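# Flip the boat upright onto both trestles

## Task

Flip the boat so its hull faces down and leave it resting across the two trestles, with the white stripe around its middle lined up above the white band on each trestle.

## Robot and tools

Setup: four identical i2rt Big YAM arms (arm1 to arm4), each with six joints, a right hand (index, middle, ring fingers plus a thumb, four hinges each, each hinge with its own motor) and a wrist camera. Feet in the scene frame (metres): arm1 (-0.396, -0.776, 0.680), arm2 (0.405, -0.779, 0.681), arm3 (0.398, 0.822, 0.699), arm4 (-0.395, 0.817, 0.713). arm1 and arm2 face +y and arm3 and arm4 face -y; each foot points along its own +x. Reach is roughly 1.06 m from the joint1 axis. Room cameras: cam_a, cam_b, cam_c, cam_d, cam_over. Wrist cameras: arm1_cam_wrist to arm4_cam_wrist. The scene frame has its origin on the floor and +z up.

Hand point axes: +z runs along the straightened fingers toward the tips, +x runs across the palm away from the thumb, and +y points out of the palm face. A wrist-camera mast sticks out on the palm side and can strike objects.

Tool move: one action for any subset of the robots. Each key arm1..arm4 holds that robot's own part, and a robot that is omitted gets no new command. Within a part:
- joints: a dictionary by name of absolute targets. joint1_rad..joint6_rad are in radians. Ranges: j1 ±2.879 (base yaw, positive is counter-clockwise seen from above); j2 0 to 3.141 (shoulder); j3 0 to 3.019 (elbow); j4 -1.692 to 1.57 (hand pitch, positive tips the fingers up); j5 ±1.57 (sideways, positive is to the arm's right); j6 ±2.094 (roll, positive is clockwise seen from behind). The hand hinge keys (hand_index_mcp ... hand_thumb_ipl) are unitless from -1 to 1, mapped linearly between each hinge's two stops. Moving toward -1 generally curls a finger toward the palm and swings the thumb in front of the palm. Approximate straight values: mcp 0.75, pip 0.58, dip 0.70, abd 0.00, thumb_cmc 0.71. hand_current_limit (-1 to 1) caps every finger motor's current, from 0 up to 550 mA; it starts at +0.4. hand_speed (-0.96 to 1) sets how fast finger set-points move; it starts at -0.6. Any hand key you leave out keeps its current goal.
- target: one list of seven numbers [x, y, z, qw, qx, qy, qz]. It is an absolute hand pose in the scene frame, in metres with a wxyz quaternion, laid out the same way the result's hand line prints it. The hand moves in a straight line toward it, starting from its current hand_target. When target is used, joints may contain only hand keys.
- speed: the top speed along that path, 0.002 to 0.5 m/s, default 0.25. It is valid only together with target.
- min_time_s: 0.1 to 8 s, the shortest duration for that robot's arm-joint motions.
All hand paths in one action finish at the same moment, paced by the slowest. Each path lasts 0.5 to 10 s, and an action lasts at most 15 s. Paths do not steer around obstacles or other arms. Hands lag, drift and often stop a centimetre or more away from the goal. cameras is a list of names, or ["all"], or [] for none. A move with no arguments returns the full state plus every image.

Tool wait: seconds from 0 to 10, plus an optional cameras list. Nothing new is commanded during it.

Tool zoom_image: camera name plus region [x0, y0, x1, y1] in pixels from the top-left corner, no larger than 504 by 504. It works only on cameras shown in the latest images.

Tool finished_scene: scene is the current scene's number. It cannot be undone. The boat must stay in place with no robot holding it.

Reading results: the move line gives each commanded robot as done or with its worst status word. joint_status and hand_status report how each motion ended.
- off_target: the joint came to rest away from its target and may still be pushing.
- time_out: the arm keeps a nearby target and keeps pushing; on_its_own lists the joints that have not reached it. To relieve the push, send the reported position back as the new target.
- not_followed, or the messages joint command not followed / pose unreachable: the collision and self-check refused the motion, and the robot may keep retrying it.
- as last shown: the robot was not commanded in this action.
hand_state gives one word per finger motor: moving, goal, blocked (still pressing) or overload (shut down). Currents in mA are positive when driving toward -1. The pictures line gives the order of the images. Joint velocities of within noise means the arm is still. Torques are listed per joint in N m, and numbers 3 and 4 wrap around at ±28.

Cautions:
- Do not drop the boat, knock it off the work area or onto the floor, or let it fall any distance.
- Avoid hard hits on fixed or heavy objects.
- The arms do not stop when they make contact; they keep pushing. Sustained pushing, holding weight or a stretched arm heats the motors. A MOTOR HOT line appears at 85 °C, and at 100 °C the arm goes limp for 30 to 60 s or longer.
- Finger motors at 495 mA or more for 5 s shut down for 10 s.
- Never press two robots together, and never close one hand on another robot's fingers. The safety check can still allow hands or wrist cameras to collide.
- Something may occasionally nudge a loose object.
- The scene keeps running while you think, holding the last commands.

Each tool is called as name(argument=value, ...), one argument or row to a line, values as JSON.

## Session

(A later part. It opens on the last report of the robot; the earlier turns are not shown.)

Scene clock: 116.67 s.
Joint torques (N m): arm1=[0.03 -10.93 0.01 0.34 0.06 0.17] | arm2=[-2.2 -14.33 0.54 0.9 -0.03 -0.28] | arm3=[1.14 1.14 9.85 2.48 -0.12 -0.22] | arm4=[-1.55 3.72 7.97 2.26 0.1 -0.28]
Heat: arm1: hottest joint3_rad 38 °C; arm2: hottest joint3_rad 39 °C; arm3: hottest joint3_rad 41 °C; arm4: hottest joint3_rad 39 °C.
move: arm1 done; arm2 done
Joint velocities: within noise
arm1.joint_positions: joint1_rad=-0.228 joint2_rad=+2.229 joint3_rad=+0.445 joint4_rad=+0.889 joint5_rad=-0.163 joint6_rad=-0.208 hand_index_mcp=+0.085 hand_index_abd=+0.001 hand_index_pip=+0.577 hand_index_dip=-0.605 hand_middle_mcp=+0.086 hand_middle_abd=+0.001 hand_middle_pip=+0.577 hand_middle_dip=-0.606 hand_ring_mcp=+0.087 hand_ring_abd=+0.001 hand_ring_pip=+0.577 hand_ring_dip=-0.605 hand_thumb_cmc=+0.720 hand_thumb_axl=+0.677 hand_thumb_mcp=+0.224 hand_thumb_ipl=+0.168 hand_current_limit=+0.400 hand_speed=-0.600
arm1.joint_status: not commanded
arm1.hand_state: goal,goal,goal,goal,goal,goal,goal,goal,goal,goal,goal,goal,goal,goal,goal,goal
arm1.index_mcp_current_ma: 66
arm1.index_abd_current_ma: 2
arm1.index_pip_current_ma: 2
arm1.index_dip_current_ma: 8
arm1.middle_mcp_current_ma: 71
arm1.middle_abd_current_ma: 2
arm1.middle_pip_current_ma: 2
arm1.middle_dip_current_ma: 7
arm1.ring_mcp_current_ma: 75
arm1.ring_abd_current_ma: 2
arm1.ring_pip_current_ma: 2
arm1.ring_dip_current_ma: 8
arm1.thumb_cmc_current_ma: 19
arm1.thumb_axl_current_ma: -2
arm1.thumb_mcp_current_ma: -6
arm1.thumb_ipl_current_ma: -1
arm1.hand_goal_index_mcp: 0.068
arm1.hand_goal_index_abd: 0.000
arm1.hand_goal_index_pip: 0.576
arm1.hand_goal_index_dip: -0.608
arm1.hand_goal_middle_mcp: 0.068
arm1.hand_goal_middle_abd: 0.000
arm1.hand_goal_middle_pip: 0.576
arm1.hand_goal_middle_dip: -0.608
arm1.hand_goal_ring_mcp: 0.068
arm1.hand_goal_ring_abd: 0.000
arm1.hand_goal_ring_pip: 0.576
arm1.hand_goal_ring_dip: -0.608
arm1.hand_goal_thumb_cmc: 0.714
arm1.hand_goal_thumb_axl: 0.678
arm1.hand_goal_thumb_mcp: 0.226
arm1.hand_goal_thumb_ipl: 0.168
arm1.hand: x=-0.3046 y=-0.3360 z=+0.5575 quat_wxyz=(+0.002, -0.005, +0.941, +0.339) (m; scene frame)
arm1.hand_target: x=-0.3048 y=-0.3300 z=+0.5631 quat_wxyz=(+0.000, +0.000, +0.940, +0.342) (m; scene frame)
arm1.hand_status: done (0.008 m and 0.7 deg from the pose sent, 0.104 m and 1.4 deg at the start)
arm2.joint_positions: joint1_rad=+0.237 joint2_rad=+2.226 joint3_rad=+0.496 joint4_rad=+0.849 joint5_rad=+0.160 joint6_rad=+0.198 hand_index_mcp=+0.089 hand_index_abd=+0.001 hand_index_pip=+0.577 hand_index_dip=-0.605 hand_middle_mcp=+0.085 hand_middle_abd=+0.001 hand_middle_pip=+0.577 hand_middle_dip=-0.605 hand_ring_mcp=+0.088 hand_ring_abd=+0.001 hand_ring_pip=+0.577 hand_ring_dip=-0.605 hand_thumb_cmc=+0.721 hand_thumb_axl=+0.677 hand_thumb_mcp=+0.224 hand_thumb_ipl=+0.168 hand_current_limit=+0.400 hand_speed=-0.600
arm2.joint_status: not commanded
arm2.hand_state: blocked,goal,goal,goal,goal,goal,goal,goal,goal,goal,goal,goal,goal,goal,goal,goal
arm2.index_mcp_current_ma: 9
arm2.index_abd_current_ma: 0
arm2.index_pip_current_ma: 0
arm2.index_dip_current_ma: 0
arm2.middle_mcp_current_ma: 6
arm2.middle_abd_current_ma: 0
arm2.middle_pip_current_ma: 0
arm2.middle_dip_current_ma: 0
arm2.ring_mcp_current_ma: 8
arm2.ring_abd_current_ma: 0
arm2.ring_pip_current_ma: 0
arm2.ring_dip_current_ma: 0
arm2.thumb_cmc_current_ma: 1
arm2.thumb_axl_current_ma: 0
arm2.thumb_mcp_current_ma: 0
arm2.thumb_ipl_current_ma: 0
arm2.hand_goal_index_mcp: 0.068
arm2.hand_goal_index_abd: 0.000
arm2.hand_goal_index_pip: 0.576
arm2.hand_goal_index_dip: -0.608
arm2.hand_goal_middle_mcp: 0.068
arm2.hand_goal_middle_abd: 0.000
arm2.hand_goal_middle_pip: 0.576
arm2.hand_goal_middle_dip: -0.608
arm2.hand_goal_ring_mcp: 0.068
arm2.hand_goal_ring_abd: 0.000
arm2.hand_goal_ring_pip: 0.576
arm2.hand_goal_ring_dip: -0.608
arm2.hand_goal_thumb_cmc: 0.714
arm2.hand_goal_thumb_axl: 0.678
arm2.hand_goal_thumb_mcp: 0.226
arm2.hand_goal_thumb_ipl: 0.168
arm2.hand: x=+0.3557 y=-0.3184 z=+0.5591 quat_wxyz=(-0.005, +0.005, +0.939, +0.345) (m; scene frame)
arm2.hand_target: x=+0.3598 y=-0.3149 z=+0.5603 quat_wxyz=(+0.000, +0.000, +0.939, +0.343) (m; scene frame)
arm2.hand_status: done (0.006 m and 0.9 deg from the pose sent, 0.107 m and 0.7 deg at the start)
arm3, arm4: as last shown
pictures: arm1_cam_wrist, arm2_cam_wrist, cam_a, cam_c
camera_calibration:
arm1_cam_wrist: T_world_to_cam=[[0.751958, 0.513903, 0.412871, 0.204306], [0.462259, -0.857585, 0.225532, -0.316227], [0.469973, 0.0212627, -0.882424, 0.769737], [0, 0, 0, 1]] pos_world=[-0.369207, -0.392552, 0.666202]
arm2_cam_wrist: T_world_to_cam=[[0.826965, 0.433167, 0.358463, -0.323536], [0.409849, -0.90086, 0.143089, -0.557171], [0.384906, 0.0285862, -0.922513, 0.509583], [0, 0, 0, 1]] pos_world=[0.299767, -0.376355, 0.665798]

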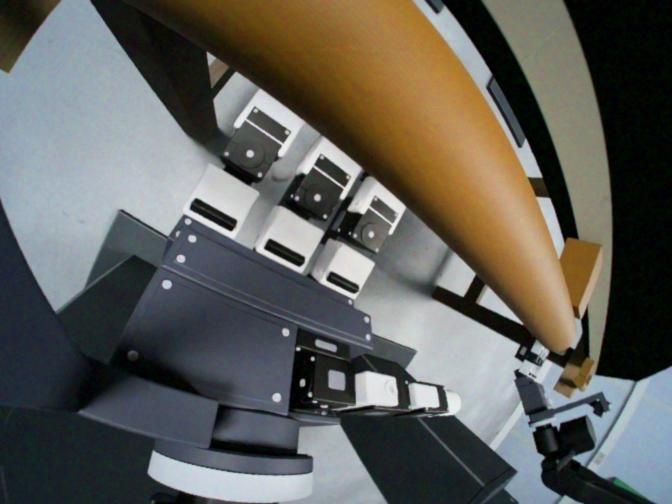

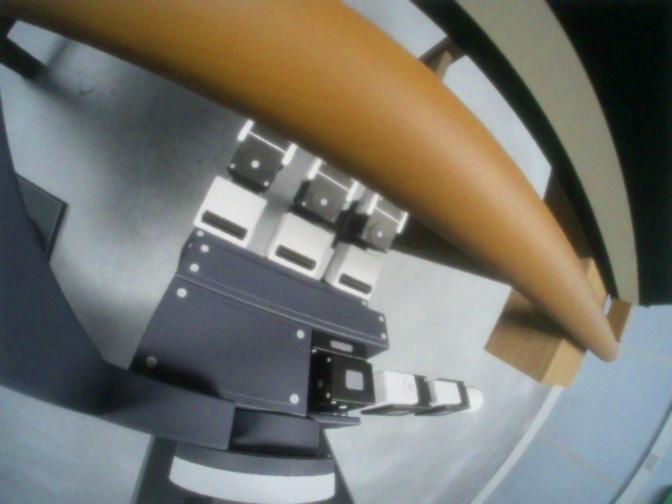

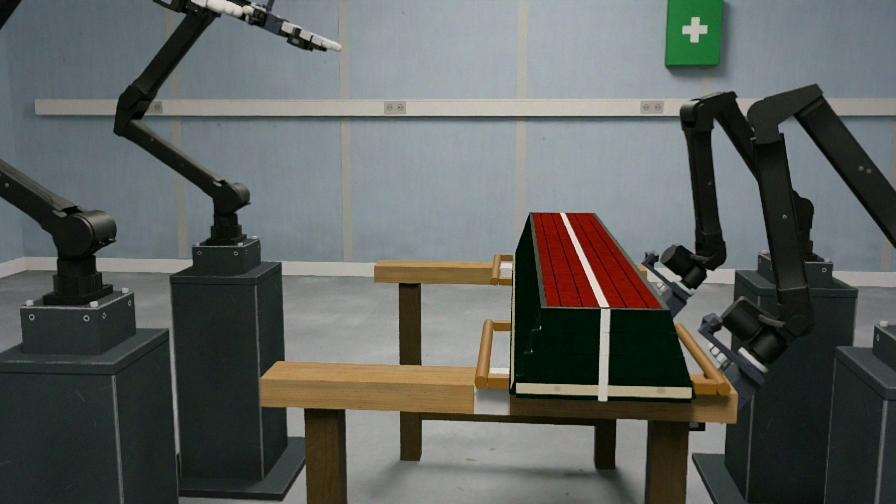

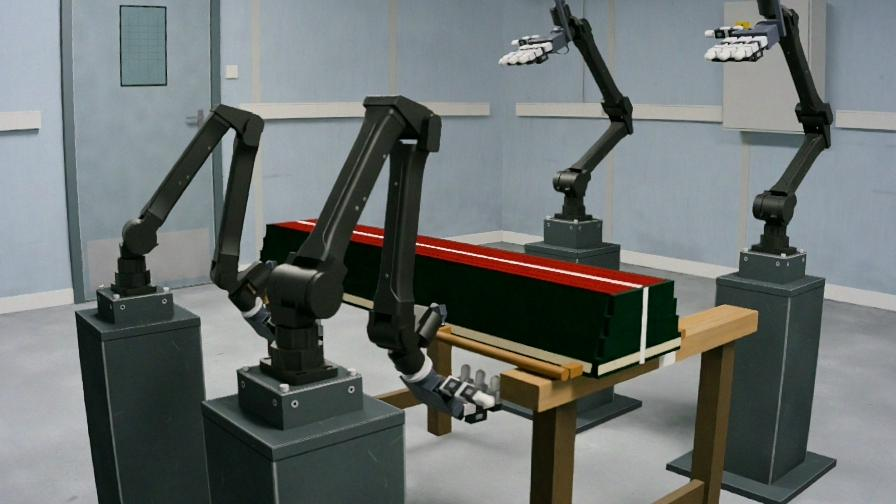

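move(
  arm1={"target": [-0.305, -0.355, 0.575, 0, 0, 0.9397, 0.3420], "speed": 0.1},
  arm2={"target": [0.36, -0.341, 0.573, 0, 0, 0.9397, 0.3420], "speed": 0.1},
)

move(
  arm1={"target": [-0.305, -0.355, 0.622, 0, 0, 0.9397, 0.3420], "speed": 0.06},
  arm2={"target": [0.36, -0.341, 0.617, 0, 0, 0.9397, 0.3420], "speed": 0.06},
  cameras=["arm1_cam_wrist", "arm2_cam_wrist", "cam_c", "cam_a"],
)

zoom_image(
  camera="cam_c",
  region=[370, 270, 600, 420],
)

zoom_image(
  camera="cam_a",
  region=[600, 300, 800, 440],
)

Scene clock: 127.97 s.
Joint torques (N m): arm1=[-1.32 -10.58 -1.37 1.57 -0.22 -0.02] | arm2=[-0.67 -13.92 -0.24 2.22 0.47 -0.11] | arm3=[0.56 0.56 9.89 2.47 -0.14 -0.21] | arm4=[-0.97 3.19 8.06 2.33 0.11 -0.28]
Heat: arm1: hottest joint3_rad 37 °C; arm2: hottest joint3_rad 37 °C; arm3: hottest joint3_rad 42 °C; arm4: hottest joint3_rad 39 °C.
move: arm1 off_target; arm2 done
Joint velocities: within noise
arm1.joint_positions: joint1_rad=-0.234 joint2_rad=+2.198 joint3_rad=+0.385 joint4_rad=+0.889 joint5_rad=-0.170 joint6_rad=-0.208 hand_index_mcp=+0.085 hand_index_abd=+0.001 hand_index_pip=+0.577 hand_index_dip=-0.605 hand_middle_mcp=+0.086 hand_middle_abd=+0.001 hand_middle_pip=+0.577 hand_middle_dip=-0.606 hand_ring_mcp=+0.087 hand_ring_abd=+0.001 hand_ring_pip=+0.577 hand_ring_dip=-0.605 hand_thumb_cmc=+0.720 hand_thumb_axl=+0.677 hand_thumb_mcp=+0.224 hand_thumb_ipl=+0.168 hand_current_limit=+0.400 hand_speed=-0.600
arm1.joint_status: not commanded
arm1.hand_state: goal,goal,goal,goal,goal,goal,goal,goal,goal,goal,goal,goal,goal,goal,goal,goal
arm1.index_mcp_current_ma: 66
arm1.index_abd_current_ma: 2
arm1.index_pip_current_ma: 2
arm1.index_dip_current_ma: 8
arm1.middle_mcp_current_ma: 71
arm1.middle_abd_current_ma: 2
arm1.middle_pip_current_ma: 2
arm1.middle_dip_current_ma: 7
arm1.ring_mcp_current_ma: 75
arm1.ring_abd_current_ma: 2
arm1.ring_pip_current_ma: 2
arm1.ring_dip_current_ma: 8
arm1.thumb_cmc_current_ma: 19
arm1.thumb_axl_current_ma: -2
arm1.thumb_mcp_current_ma: -6
arm1.thumb_ipl_current_ma: -1
arm1.hand_goal_index_mcp: 0.068
arm1.hand_goal_index_abd: 0.000
arm1.hand_goal_index_pip: 0.576
arm1.hand_goal_index_dip: -0.608
arm1.hand_goal_middle_mcp: 0.068
arm1.hand_goal_middle_abd: 0.000
arm1.hand_goal_middle_pip: 0.576
arm1.hand_goal_middle_dip: -0.608
arm1.hand_goal_ring_mcp: 0.068
arm1.hand_goal_ring_abd: 0.000
arm1.hand_goal_ring_pip: 0.576
arm1.hand_goal_ring_dip: -0.608
arm1.hand_goal_thumb_cmc: 0.714
arm1.hand_goal_thumb_axl: 0.678
arm1.hand_goal_thumb_mcp: 0.226
arm1.hand_goal_thumb_ipl: 0.168
arm1.hand: x=-0.3094 y=-0.3588 z=+0.5623 quat_wxyz=(-0.004, -0.002, +0.945, +0.326) (m; scene frame)
arm1.hand_target: x=-0.3049 y=-0.3550 z=+0.5747 quat_wxyz=(+0.000, +0.000, +0.940, +0.342) (m; scene frame)
arm1.hand_status: off_target (0.014 m and 2.0 deg from the pose sent, 0.026 m and 0.7 deg at the start)
arm2.joint_positions: joint1_rad=+0.237 joint2_rad=+2.191 joint3_rad=+0.426 joint4_rad=+0.849 joint5_rad=+0.162 joint6_rad=+0.198 hand_index_mcp=+0.089 hand_index_abd=+0.001 hand_index_pip=+0.577 hand_index_dip=-0.605 hand_middle_mcp=+0.085 hand_middle_abd=+0.001 hand_middle_pip=+0.577 hand_middle_dip=-0.605 hand_ring_mcp=+0.088 hand_ring_abd=+0.001 hand_ring_pip=+0.577 hand_ring_dip=-0.605 hand_thumb_cmc=+0.721 hand_thumb_axl=+0.677 hand_thumb_mcp=+0.224 hand_thumb_ipl=+0.168 hand_current_limit=+0.400 hand_speed=-0.600
arm2.joint_status: not commanded
arm2.hand_state: blocked,goal,goal,goal,goal,goal,goal,goal,goal,goal,goal,goal,goal,goal,goal,goal
arm2.index_mcp_current_ma: 9
arm2.index_abd_current_ma: 0
arm2.index_pip_current_ma: 0
arm2.index_dip_current_ma: 0
arm2.middle_mcp_current_ma: 6
arm2.middle_abd_current_ma: 0
arm2.middle_pip_current_ma: 0
arm2.middle_dip_current_ma: 0
arm2.ring_mcp_current_ma: 8
arm2.ring_abd_current_ma: 0
arm2.ring_pip_current_ma: 0
arm2.ring_dip_current_ma: 0
arm2.thumb_cmc_current_ma: 1
arm2.thumb_axl_current_ma: 0
arm2.thumb_mcp_current_ma: 0
arm2.thumb_ipl_current_ma: 0
arm2.hand_goal_index_mcp: 0.068
arm2.hand_goal_index_abd: 0.000
arm2.hand_goal_index_pip: 0.576
arm2.hand_goal_index_dip: -0.608
arm2.hand_goal_middle_mcp: 0.068
arm2.hand_goal_middle_abd: 0.000
arm2.hand_goal_middle_pip: 0.576
arm2.hand_goal_middle_dip: -0.608
arm2.hand_goal_ring_mcp: 0.068
arm2.hand_goal_ring_abd: 0.000
arm2.hand_goal_ring_pip: 0.576
arm2.hand_goal_ring_dip: -0.608
arm2.hand_goal_thumb_cmc: 0.714
arm2.hand_goal_thumb_axl: 0.678
arm2.hand_goal_thumb_mcp: 0.226
arm2.hand_goal_thumb_ipl: 0.168
arm2.hand: x=+0.3627 y=-0.3448 z=+0.5640 quat_wxyz=(+0.000, +0.004, +0.944, +0.329) (m; scene frame)
arm2.hand_target: x=+0.3600 y=-0.3410 z=+0.5729 quat_wxyz=(+0.000, +0.000, +0.940, +0.342) (m; scene frame)
arm2.hand_status: done (0.010 m and 1.7 deg from the pose sent, 0.027 m and 0.9 deg at the start)
arm3, arm4: as last shown
pictures: none

Scene clock: 129.53 s.
Joint torques (N m): arm1=[-1.14 -9.35 0.39 0.38 -0.21 -0.01] | arm2=[-0.38 -12.45 1.03 0.92 0.45 -0.1] | arm3=[1.2 0.79 9.99 2.48 -0.14 -0.19] | arm4=[-1.44 3.49 8.18 2.25 0.11 -0.27]
Heat: arm1: hottest joint3_rad 37 °C; arm2: hottest joint3_rad 37 °C; arm3: hottest joint3_rad 42 °C; arm4: hottest joint3_rad 39 °C.
move: arm1 done; arm2 done
Joint velocities: within noise
arm1.joint_positions: joint1_rad=-0.234 joint2_rad=+1.956 joint3_rad=+0.336 joint4_rad=+0.734 joint5_rad=-0.170 joint6_rad=-0.208 hand_index_mcp=+0.085 hand_index_abd=+0.001 hand_index_pip=+0.577 hand_index_dip=-0.605 hand_middle_mcp=+0.086 hand_middle_abd=+0.001 hand_middle_pip=+0.577 hand_middle_dip=-0.606 hand_ring_mcp=+0.087 hand_ring_abd=+0.001 hand_ring_pip=+0.577 hand_ring_dip=-0.605 hand_thumb_cmc=+0.720 hand_thumb_axl=+0.677 hand_thumb_mcp=+0.224 hand_thumb_ipl=+0.168 hand_current_limit=+0.400 hand_speed=-0.600
arm1.joint_status: not commanded
arm1.hand_state: goal,goal,goal,goal,goal,goal,goal,goal,goal,goal,goal,goal,goal,goal,goal,goal
arm1.index_mcp_current_ma: 66
arm1.index_abd_current_ma: 2
arm1.index_pip_current_ma: 2
arm1.index_dip_current_ma: 8
arm1.middle_mcp_current_ma: 71
arm1.middle_abd_current_ma: 2
arm1.middle_pip_current_ma: 2
arm1.middle_dip_current_ma: 7
arm1.ring_mcp_current_ma: 75
arm1.ring_abd_current_ma: 2
arm1.ring_pip_current_ma: 2
arm1.ring_dip_current_ma: 8
arm1.thumb_cmc_current_ma: 19
arm1.thumb_axl_current_ma: -2
arm1.thumb_mcp_current_ma: -6
arm1.thumb_ipl_current_ma: -1
arm1.hand_goal_index_mcp: 0.068
arm1.hand_goal_index_abd: 0.000
arm1.hand_goal_index_pip: 0.576
arm1.hand_goal_index_dip: -0.608
arm1.hand_goal_middle_mcp: 0.068
arm1.hand_goal_middle_abd: 0.000
arm1.hand_goal_middle_pip: 0.576
arm1.hand_goal_middle_dip: -0.608
arm1.hand_goal_ring_mcp: 0.068
arm1.hand_goal_ring_abd: 0.000
arm1.hand_goal_ring_pip: 0.576
arm1.hand_goal_ring_dip: -0.608
arm1.hand_goal_thumb_cmc: 0.714
arm1.hand_goal_thumb_axl: 0.678
arm1.hand_goal_thumb_mcp: 0.226
arm1.hand_goal_thumb_ipl: 0.168
arm1.hand: x=-0.3079 y=-0.3525 z=+0.6187 quat_wxyz=(+0.001, -0.004, +0.939, +0.343) (m; scene frame)
arm1.hand_target: x=-0.3050 y=-0.3551 z=+0.6217 quat_wxyz=(+0.000, +0.000, +0.940, +0.342) (m; scene frame)
arm1.hand_status: done (0.005 m and 0.5 deg from the pose sent, 0.060 m and 2.0 deg at the start)
arm2.joint_positions: joint1_rad=+0.237 joint2_rad=+1.980 joint3_rad=+0.384 joint4_rad=+0.720 joint5_rad=+0.162 joint6_rad=+0.198 hand_index_mcp=+0.089 hand_index_abd=+0.001 hand_index_pip=+0.577 hand_index_dip=-0.605 hand_middle_mcp=+0.085 hand_middle_abd=+0.001 hand_middle_pip=+0.577 hand_middle_dip=-0.605 hand_ring_mcp=+0.088 hand_ring_abd=+0.001 hand_ring_pip=+0.577 hand_ring_dip=-0.605 hand_thumb_cmc=+0.721 hand_thumb_axl=+0.677 hand_thumb_mcp=+0.224 hand_thumb_ipl=+0.168 hand_current_limit=+0.400 hand_speed=-0.600
arm2.joint_status: not commanded
arm2.hand_state: blocked,goal,goal,goal,goal,goal,goal,goal,goal,goal,goal,goal,goal,goal,goal,goal
arm2.index_mcp_current_ma: 9
arm2.index_abd_current_ma: 0
arm2.index_pip_current_ma: 0
arm2.index_dip_current_ma: 0
arm2.middle_mcp_current_ma: 6
arm2.middle_abd_current_ma: 0
arm2.middle_pip_current_ma: 0
arm2.middle_dip_current_ma: 0
arm2.ring_mcp_current_ma: 8
arm2.ring_abd_current_ma: 0
arm2.ring_pip_current_ma: 0
arm2.ring_dip_current_ma: 0
arm2.thumb_cmc_current_ma: 1
arm2.thumb_axl_current_ma: 0
arm2.thumb_mcp_current_ma: 0
arm2.thumb_ipl_current_ma: 0
arm2.hand_goal_index_mcp: 0.068
arm2.hand_goal_index_abd: 0.000
arm2.hand_goal_index_pip: 0.576
arm2.hand_goal_index_dip: -0.608
arm2.hand_goal_middle_mcp: 0.068
arm2.hand_goal_middle_abd: 0.000
arm2.hand_goal_middle_pip: 0.576
arm2.hand_goal_middle_dip: -0.608
arm2.hand_goal_ring_mcp: 0.068
arm2.hand_goal_ring_abd: 0.000
arm2.hand_goal_ring_pip: 0.576
arm2.hand_goal_ring_dip: -0.608
arm2.hand_goal_thumb_cmc: 0.714
arm2.hand_goal_thumb_axl: 0.678
arm2.hand_goal_thumb_mcp: 0.226
arm2.hand_goal_thumb_ipl: 0.168
arm2.hand: x=+0.3613 y=-0.3374 z=+0.6172 quat_wxyz=(-0.005, +0.006, +0.938, +0.347) (m; scene frame)
arm2.hand_target: x=+0.3599 y=-0.3410 z=+0.6167 quat_wxyz=(+0.000, +0.000, +0.940, +0.342) (m; scene frame)
arm2.hand_status: done (0.004 m and 1.1 deg from the pose sent, 0.053 m and 1.7 deg at the start)
arm3, arm4: as last shown
pictures: arm1_cam_wrist, arm2_cam_wrist, cam_a, cam_c
camera_calibration:
arm1_cam_wrist: T_world_to_cam=[[0.753861, 0.509139, 0.415296, 0.187329], [0.462279, -0.860175, 0.2154, -0.337309], [0.466896, 0.0296017, -0.883817, 0.828494], [0, 0, 0, 1]] pos_world=[-0.372109, -0.410046, 0.727096]
arm2_cam_wrist: T_world_to_cam=[[0.827487, 0.430187, 0.360839, -0.343382], [0.40897, -0.902111, 0.137622, -0.581602], [0.38472, 0.0336915, -0.922418, 0.563358], [0, 0, 0, 1]] pos_world=[0.305266, -0.395931, 0.723598]

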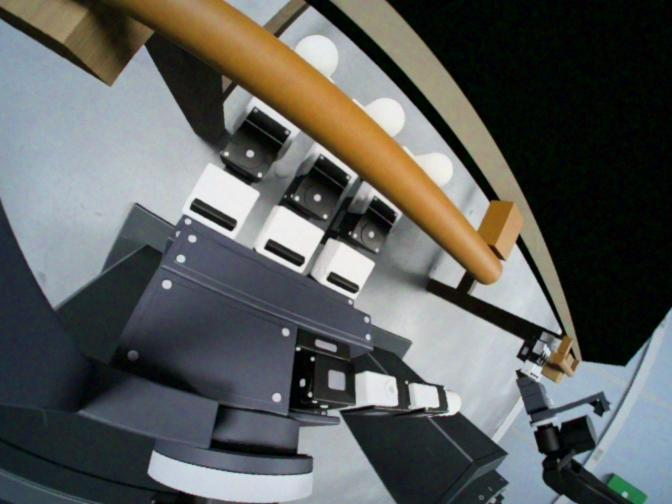

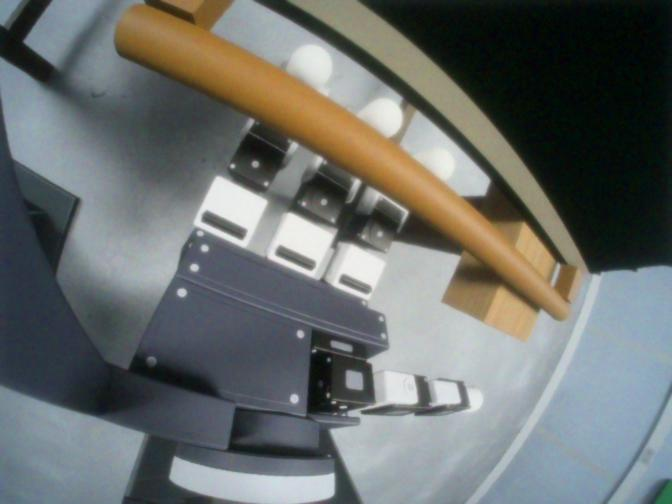

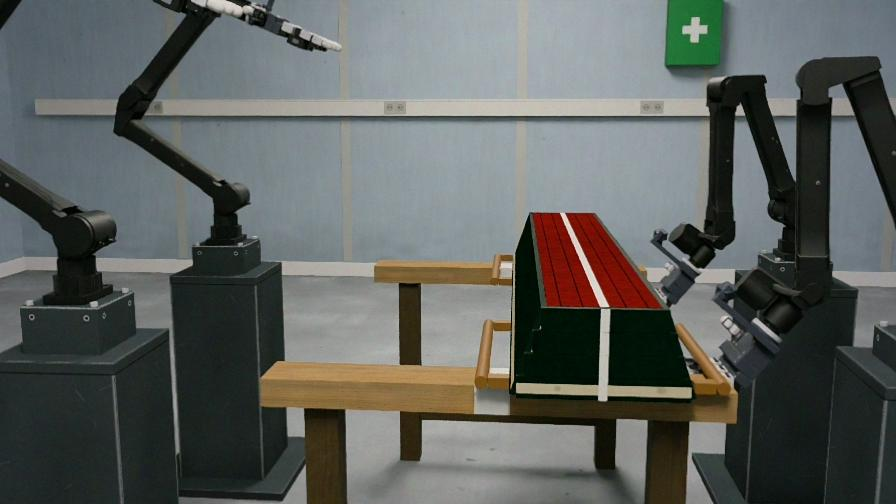

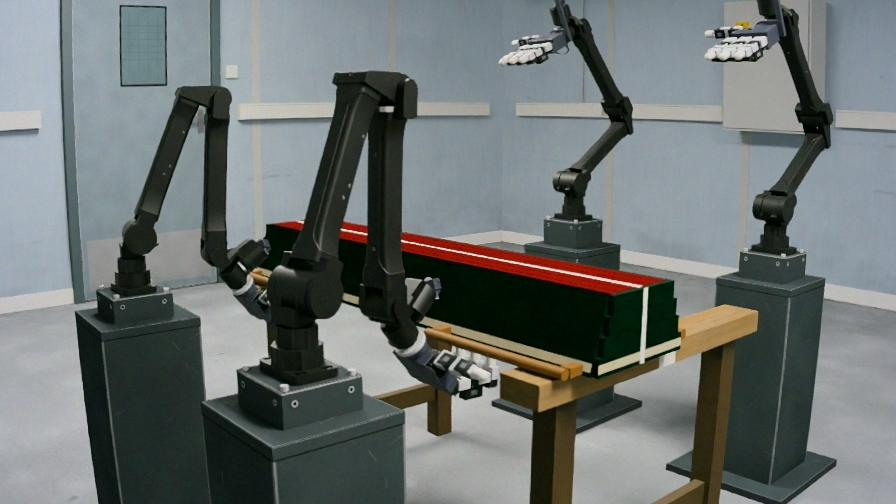

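Scaled by 2.191 from the camera's 896x504 image, which has a finer 1280x720 frame.

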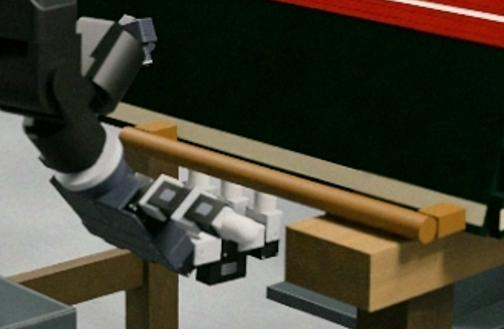

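Scaled by 2.520 from the camera's 896x504 image, which has a finer 1280x720 frame.

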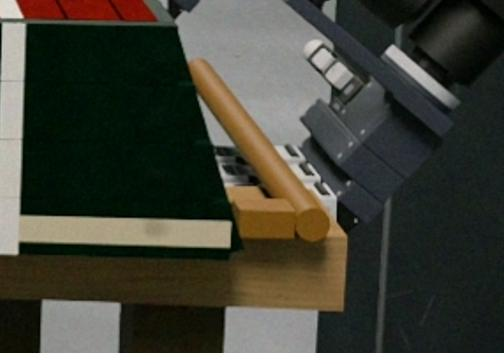

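move(
  arm1={"target": [-0.305, -0.355, 0.652, 0, 0, 0.9397, 0.3420], "speed": 0.06},
  arm2={"target": [0.36, -0.341, 0.647, 0, 0, 0.9397, 0.3420], "speed": 0.06},
  cameras=["arm1_cam_wrist", "arm2_cam_wrist", "cam_c", "cam_a"],
)

zoom_image(
  camera="arm1_cam_wrist",
  region=[100, 0, 560, 260],
)

zoom_image(
  camera="arm2_cam_wrist",
  region=[100, 0, 600, 320],
)

Scene clock: 132.23 s.
Joint torques (N m): arm1=[-1.26 -8.59 1.83 0.36 -0.22 -0.02] | arm2=[-0.79 -11.69 2.47 0.84 0.48 -0.07] | arm3=[0.73 0.5 9.91 2.58 -0.18 -0.15] | arm4=[-2.08 3.72 8.01 2.44 0.11 -0.33]
Heat: arm1: hottest joint3_rad 37 °C; arm2: hottest joint3_rad 37 °C; arm3: hottest joint3_rad 42 °C; arm4: hottest joint3_rad 39 °C.
move: arm1 done; arm2 done
Joint velocities: within noise
arm1.joint_positions: joint1_rad=-0.234 joint2_rad=+1.793 joint3_rad=+0.319 joint4_rad=+0.588 joint5_rad=-0.172 joint6_rad=-0.208 hand_index_mcp=+0.085 hand_index_abd=+0.001 hand_index_pip=+0.577 hand_index_dip=-0.605 hand_middle_mcp=+0.086 hand_middle_abd=+0.001 hand_middle_pip=+0.577 hand_middle_dip=-0.606 hand_ring_mcp=+0.087 hand_ring_abd=+0.001 hand_ring_pip=+0.577 hand_ring_dip=-0.605 hand_thumb_cmc=+0.720 hand_thumb_axl=+0.677 hand_thumb_mcp=+0.224 hand_thumb_ipl=+0.168 hand_current_limit=+0.400 hand_speed=-0.600
arm1.joint_status: not commanded
arm1.hand_state: goal,goal,goal,goal,goal,goal,goal,goal,goal,goal,goal,goal,goal,goal,goal,goal
arm1.index_mcp_current_ma: 66
arm1.index_abd_current_ma: 2
arm1.index_pip_current_ma: 2
arm1.index_dip_current_ma: 8
arm1.middle_mcp_current_ma: 71
arm1.middle_abd_current_ma: 2
arm1.middle_pip_current_ma: 2
arm1.middle_dip_current_ma: 7
arm1.ring_mcp_current_ma: 75
arm1.ring_abd_current_ma: 2
arm1.ring_pip_current_ma: 2
arm1.ring_dip_current_ma: 8
arm1.thumb_cmc_current_ma: 19
arm1.thumb_axl_current_ma: -2
arm1.thumb_mcp_current_ma: -6
arm1.thumb_ipl_current_ma: -1
arm1.hand_goal_index_mcp: 0.068
arm1.hand_goal_index_abd: 0.000
arm1.hand_goal_index_pip: 0.576
arm1.hand_goal_index_dip: -0.608
arm1.hand_goal_middle_mcp: 0.068
arm1.hand_goal_middle_abd: 0.000
arm1.hand_goal_middle_pip: 0.576
arm1.hand_goal_middle_dip: -0.608
arm1.hand_goal_ring_mcp: 0.068
arm1.hand_goal_ring_abd: 0.000
arm1.hand_goal_ring_pip: 0.576
arm1.hand_goal_ring_dip: -0.608
arm1.hand_goal_thumb_cmc: 0.714
arm1.hand_goal_thumb_axl: 0.678
arm1.hand_goal_thumb_mcp: 0.226
arm1.hand_goal_thumb_ipl: 0.168
arm1.hand: x=-0.3081 y=-0.3522 z=+0.6493 quat_wxyz=(+0.000, -0.004, +0.939, +0.344) (m; scene frame)
arm1.hand_target: x=-0.3052 y=-0.3547 z=+0.6522 quat_wxyz=(+0.000, +0.000, +0.939, +0.343) (m; scene frame)
arm1.hand_status: done (0.005 m and 0.5 deg from the pose sent, 0.034 m and 0.5 deg at the start)
arm2.joint_positions: joint1_rad=+0.237 joint2_rad=+1.830 joint3_rad=+0.367 joint4_rad=+0.588 joint5_rad=+0.163 joint6_rad=+0.198 hand_index_mcp=+0.089 hand_index_abd=+0.001 hand_index_pip=+0.577 hand_index_dip=-0.605 hand_middle_mcp=+0.085 hand_middle_abd=+0.001 hand_middle_pip=+0.577 hand_middle_dip=-0.605 hand_ring_mcp=+0.088 hand_ring_abd=+0.001 hand_ring_pip=+0.577 hand_ring_dip=-0.605 hand_thumb_cmc=+0.721 hand_thumb_axl=+0.677 hand_thumb_mcp=+0.224 hand_thumb_ipl=+0.168 hand_current_limit=+0.400 hand_speed=-0.600
arm2.joint_status: not commanded
arm2.hand_state: blocked,goal,goal,goal,goal,goal,goal,goal,goal,goal,goal,goal,goal,goal,goal,goal
arm2.index_mcp_current_ma: 9
arm2.index_abd_current_ma: 0
arm2.index_pip_current_ma: 0
arm2.index_dip_current_ma: 0
arm2.middle_mcp_current_ma: 6
arm2.middle_abd_current_ma: 0
arm2.middle_pip_current_ma: 0
arm2.middle_dip_current_ma: 0
arm2.ring_mcp_current_ma: 8
arm2.ring_abd_current_ma: 0
arm2.ring_pip_current_ma: 0
arm2.ring_dip_current_ma: 0
arm2.thumb_cmc_current_ma: 1
arm2.thumb_axl_current_ma: 0
arm2.thumb_mcp_current_ma: 0
arm2.thumb_ipl_current_ma: 0
arm2.hand_goal_index_mcp: 0.068
arm2.hand_goal_index_abd: 0.000
arm2.hand_goal_index_pip: 0.576
arm2.hand_goal_index_dip: -0.608
arm2.hand_goal_middle_mcp: 0.068
arm2.hand_goal_middle_abd: 0.000
arm2.hand_goal_middle_pip: 0.576
arm2.hand_goal_middle_dip: -0.608
arm2.hand_goal_ring_mcp: 0.068
arm2.hand_goal_ring_abd: 0.000
arm2.hand_goal_ring_pip: 0.576
arm2.hand_goal_ring_dip: -0.608
arm2.hand_goal_thumb_cmc: 0.714
arm2.hand_goal_thumb_axl: 0.678
arm2.hand_goal_thumb_mcp: 0.226
arm2.hand_goal_thumb_ipl: 0.168
arm2.hand: x=+0.3616 y=-0.3368 z=+0.6480 quat_wxyz=(-0.004, +0.006, +0.937, +0.348) (m; scene frame)
arm2.hand_target: x=+0.3600 y=-0.3409 z=+0.6470 quat_wxyz=(+0.000, +0.000, +0.940, +0.342) (m; scene frame)
arm2.hand_status: done (0.005 m and 1.1 deg from the pose sent, 0.030 m and 1.1 deg at the start)
arm3.joint_positions: joint1_rad=-0.011 joint2_rad=+0.620 joint3_rad=+1.442 joint4_rad=-1.267 joint5_rad=+0.005 joint6_rad=+0.012 hand_index_mcp=+0.760 hand_index_abd=+0.001 hand_index_pip=+0.577 hand_index_dip=+0.696 hand_middle_mcp=+0.760 hand_middle_abd=+0.001 hand_middle_pip=+0.577 hand_middle_dip=+0.696 hand_ring_mcp=+0.760 hand_ring_abd=+0.001 hand_ring_pip=+0.577 hand_ring_dip=+0.696 hand_thumb_cmc=+0.720 hand_thumb_axl=+0.677 hand_thumb_mcp=+0.226 hand_thumb_ipl=+0.168 hand_current_limit=+0.400 hand_speed=-0.600
arm3.joint_status: not commanded
arm3.hand_state: goal,goal,goal,goal,goal,goal,goal,goal,goal,goal,goal,goal,goal,goal,goal,goal
arm3.index_mcp_current_ma: 1
arm3.index_abd_current_ma: 0
arm3.index_pip_current_ma: 0
arm3.index_dip_current_ma: 0
arm3.middle_mcp_current_ma: 2
arm3.middle_abd_current_ma: 0
arm3.middle_pip_current_ma: 0
arm3.middle_dip_current_ma: 0
arm3.ring_mcp_current_ma: 1
arm3.ring_abd_current_ma: 0
arm3.ring_pip_current_ma: 0
arm3.ring_dip_current_ma: 0
arm3.thumb_cmc_current_ma: 1
arm3.thumb_axl_current_ma: 0
arm3.thumb_mcp_current_ma: 0
arm3.thumb_ipl_current_ma: 0
arm3.hand_goal_index_mcp: 0.754
arm3.hand_goal_index_abd: 0.000
arm3.hand_goal_index_pip: 0.576
arm3.hand_goal_index_dip: 0.696
arm3.hand_goal_middle_mcp: 0.754
arm3.hand_goal_middle_abd: 0.000
arm3.hand_goal_middle_pip: 0.576
arm3.hand_goal_middle_dip: 0.696
arm3.hand_goal_ring_mcp: 0.754
arm3.hand_goal_ring_abd: 0.000
arm3.hand_goal_ring_pip: 0.576
arm3.hand_goal_ring_dip: 0.696
arm3.hand_goal_thumb_cmc: 0.714
arm3.hand_goal_thumb_axl: 0.678
arm3.hand_goal_thumb_mcp: 0.226
arm3.hand_goal_thumb_ipl: 0.168
arm3.hand: x=+0.3725 y=+0.5554 z=+1.3570 quat_wxyz=(+0.537, +0.843, -0.008, -0.001) (m; scene frame)
arm3.hand_target: x=+0.3774 y=+0.5606 z=+1.3712 quat_wxyz=(+0.550, +0.835, +0.003, +0.001) (m; scene frame)
arm3.hand_status: not commanded
arm4.joint_positions: joint1_rad=+0.011 joint2_rad=+0.601 joint3_rad=+1.444 joint4_rad=-1.275 joint5_rad=-0.005 joint6_rad=+0.019 hand_index_mcp=+0.760 hand_index_abd=+0.001 hand_index_pip=+0.577 hand_index_dip=+0.696 hand_middle_mcp=+0.761 hand_middle_abd=+0.001 hand_middle_pip=+0.577 hand_middle_dip=+0.696 hand_ring_mcp=+0.761 hand_ring_abd=+0.001 hand_ring_pip=+0.577 hand_ring_dip=+0.696 hand_thumb_cmc=+0.720 hand_thumb_axl=+0.677 hand_thumb_mcp=+0.226 hand_thumb_ipl=+0.168 hand_current_limit=+0.400 hand_speed=-0.600
arm4.joint_status: not commanded
arm4.hand_state: goal,goal,goal,goal,goal,goal,goal,goal,goal,goal,goal,goal,goal,goal,goal,goal
arm4.index_mcp_current_ma: 1
arm4.index_abd_current_ma: 0
arm4.index_pip_current_ma: 0
arm4.index_dip_current_ma: 0
arm4.middle_mcp_current_ma: 1
arm4.middle_abd_current_ma: 0
arm4.middle_pip_current_ma: 0
arm4.middle_dip_current_ma: 0
arm4.ring_mcp_current_ma: 1
arm4.ring_abd_current_ma: 0
arm4.ring_pip_current_ma: 0
arm4.ring_dip_current_ma: 0
arm4.thumb_cmc_current_ma: 1
arm4.thumb_axl_current_ma: 0
arm4.thumb_mcp_current_ma: 0
arm4.thumb_ipl_current_ma: 0
arm4.hand_goal_index_mcp: 0.754
arm4.hand_goal_index_abd: 0.000
arm4.hand_goal_index_pip: 0.576
arm4.hand_goal_index_dip: 0.696
arm4.hand_goal_middle_mcp: 0.754
arm4.hand_goal_middle_abd: 0.000
arm4.hand_goal_middle_pip: 0.576
arm4.hand_goal_middle_dip: 0.696
arm4.hand_goal_ring_mcp: 0.754
arm4.hand_goal_ring_abd: 0.000
arm4.hand_goal_ring_pip: 0.576
arm4.hand_goal_ring_dip: 0.696
arm4.hand_goal_thumb_cmc: 0.714
arm4.hand_goal_thumb_axl: 0.678
arm4.hand_goal_thumb_mcp: 0.226
arm4.hand_goal_thumb_ipl: 0.168
arm4.hand: x=-0.4094 y=+0.5532 z=+1.3714 quat_wxyz=(+0.539, +0.842, +0.006, +0.015) (m; scene frame)
arm4.hand_target: x=-0.4116 y=+0.5587 z=+1.3859 quat_wxyz=(+0.551, +0.834, +0.008, +0.005) (m; scene frame)
arm4.hand_status: not commanded
pictures: arm1_cam_wrist, arm2_cam_wrist, cam_a, cam_c
camera_calibration:
arm1_cam_wrist: T_world_to_cam=[[0.753778, 0.509446, 0.415069, 0.17482], [0.463352, -0.859944, 0.214014, -0.34216], [0.465965, 0.0310041, -0.88426, 0.856231], [0, 0, 0, 1]] pos_world=[-0.372209, -0.409847, 0.757796]
arm2_cam_wrist: T_world_to_cam=[[0.827612, 0.428844, 0.362148, -0.35645], [0.407982, -0.902712, 0.136608, -0.584655], [0.385499, 0.0346917, -0.922056, 0.591337], [0, 0, 0, 1]] pos_world=[0.30557, -0.395428, 0.754202]

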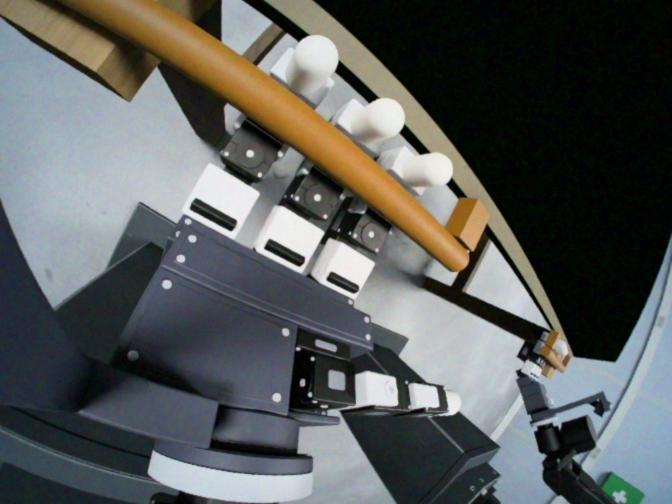

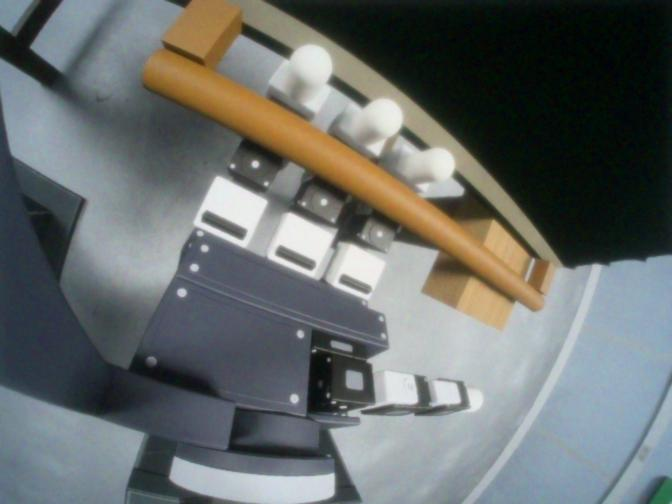

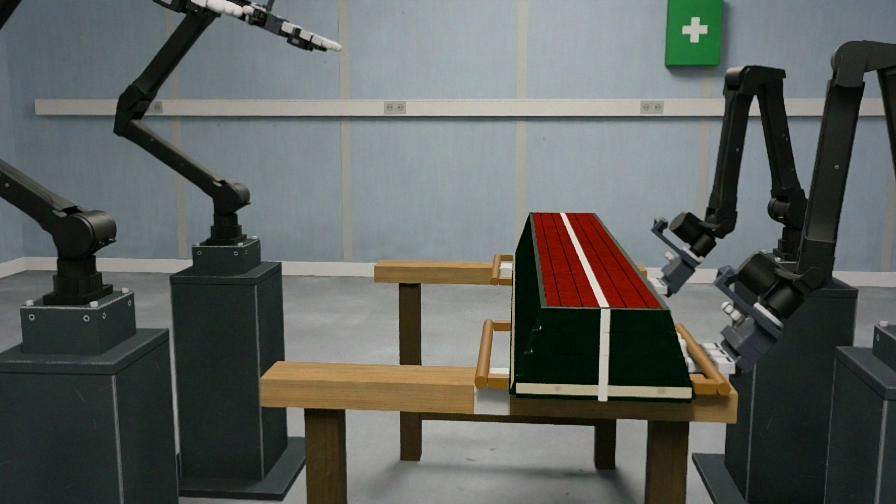

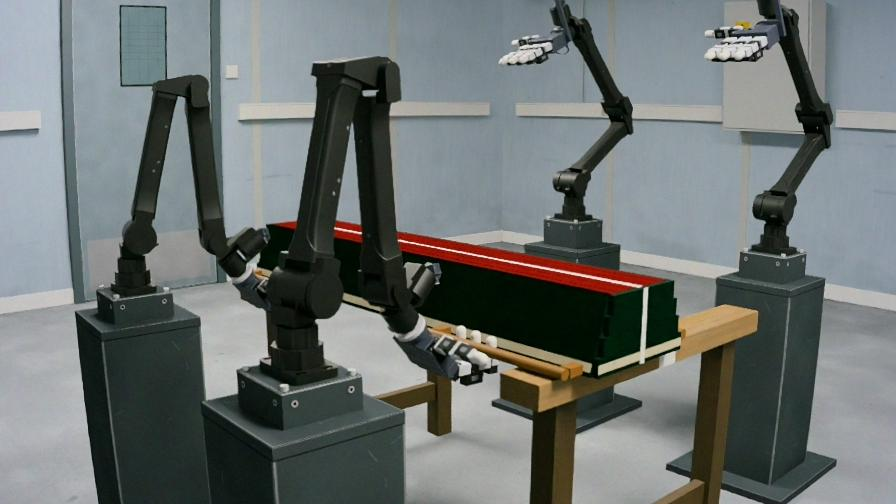

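Scaled by 1.096 from the camera's 672x504 image, which has a finer 960x720 frame.

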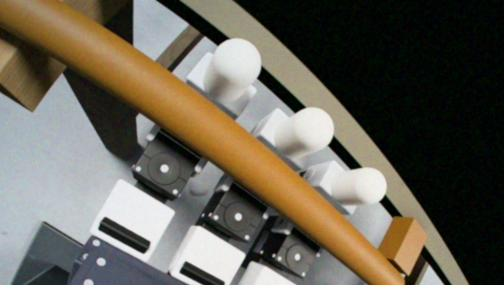

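Scaled by 1.008 from the camera's 672x504 image, which has a finer 960x720 frame.

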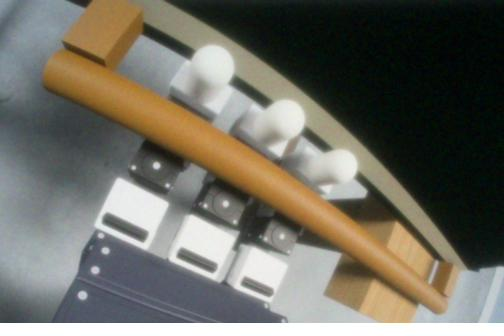

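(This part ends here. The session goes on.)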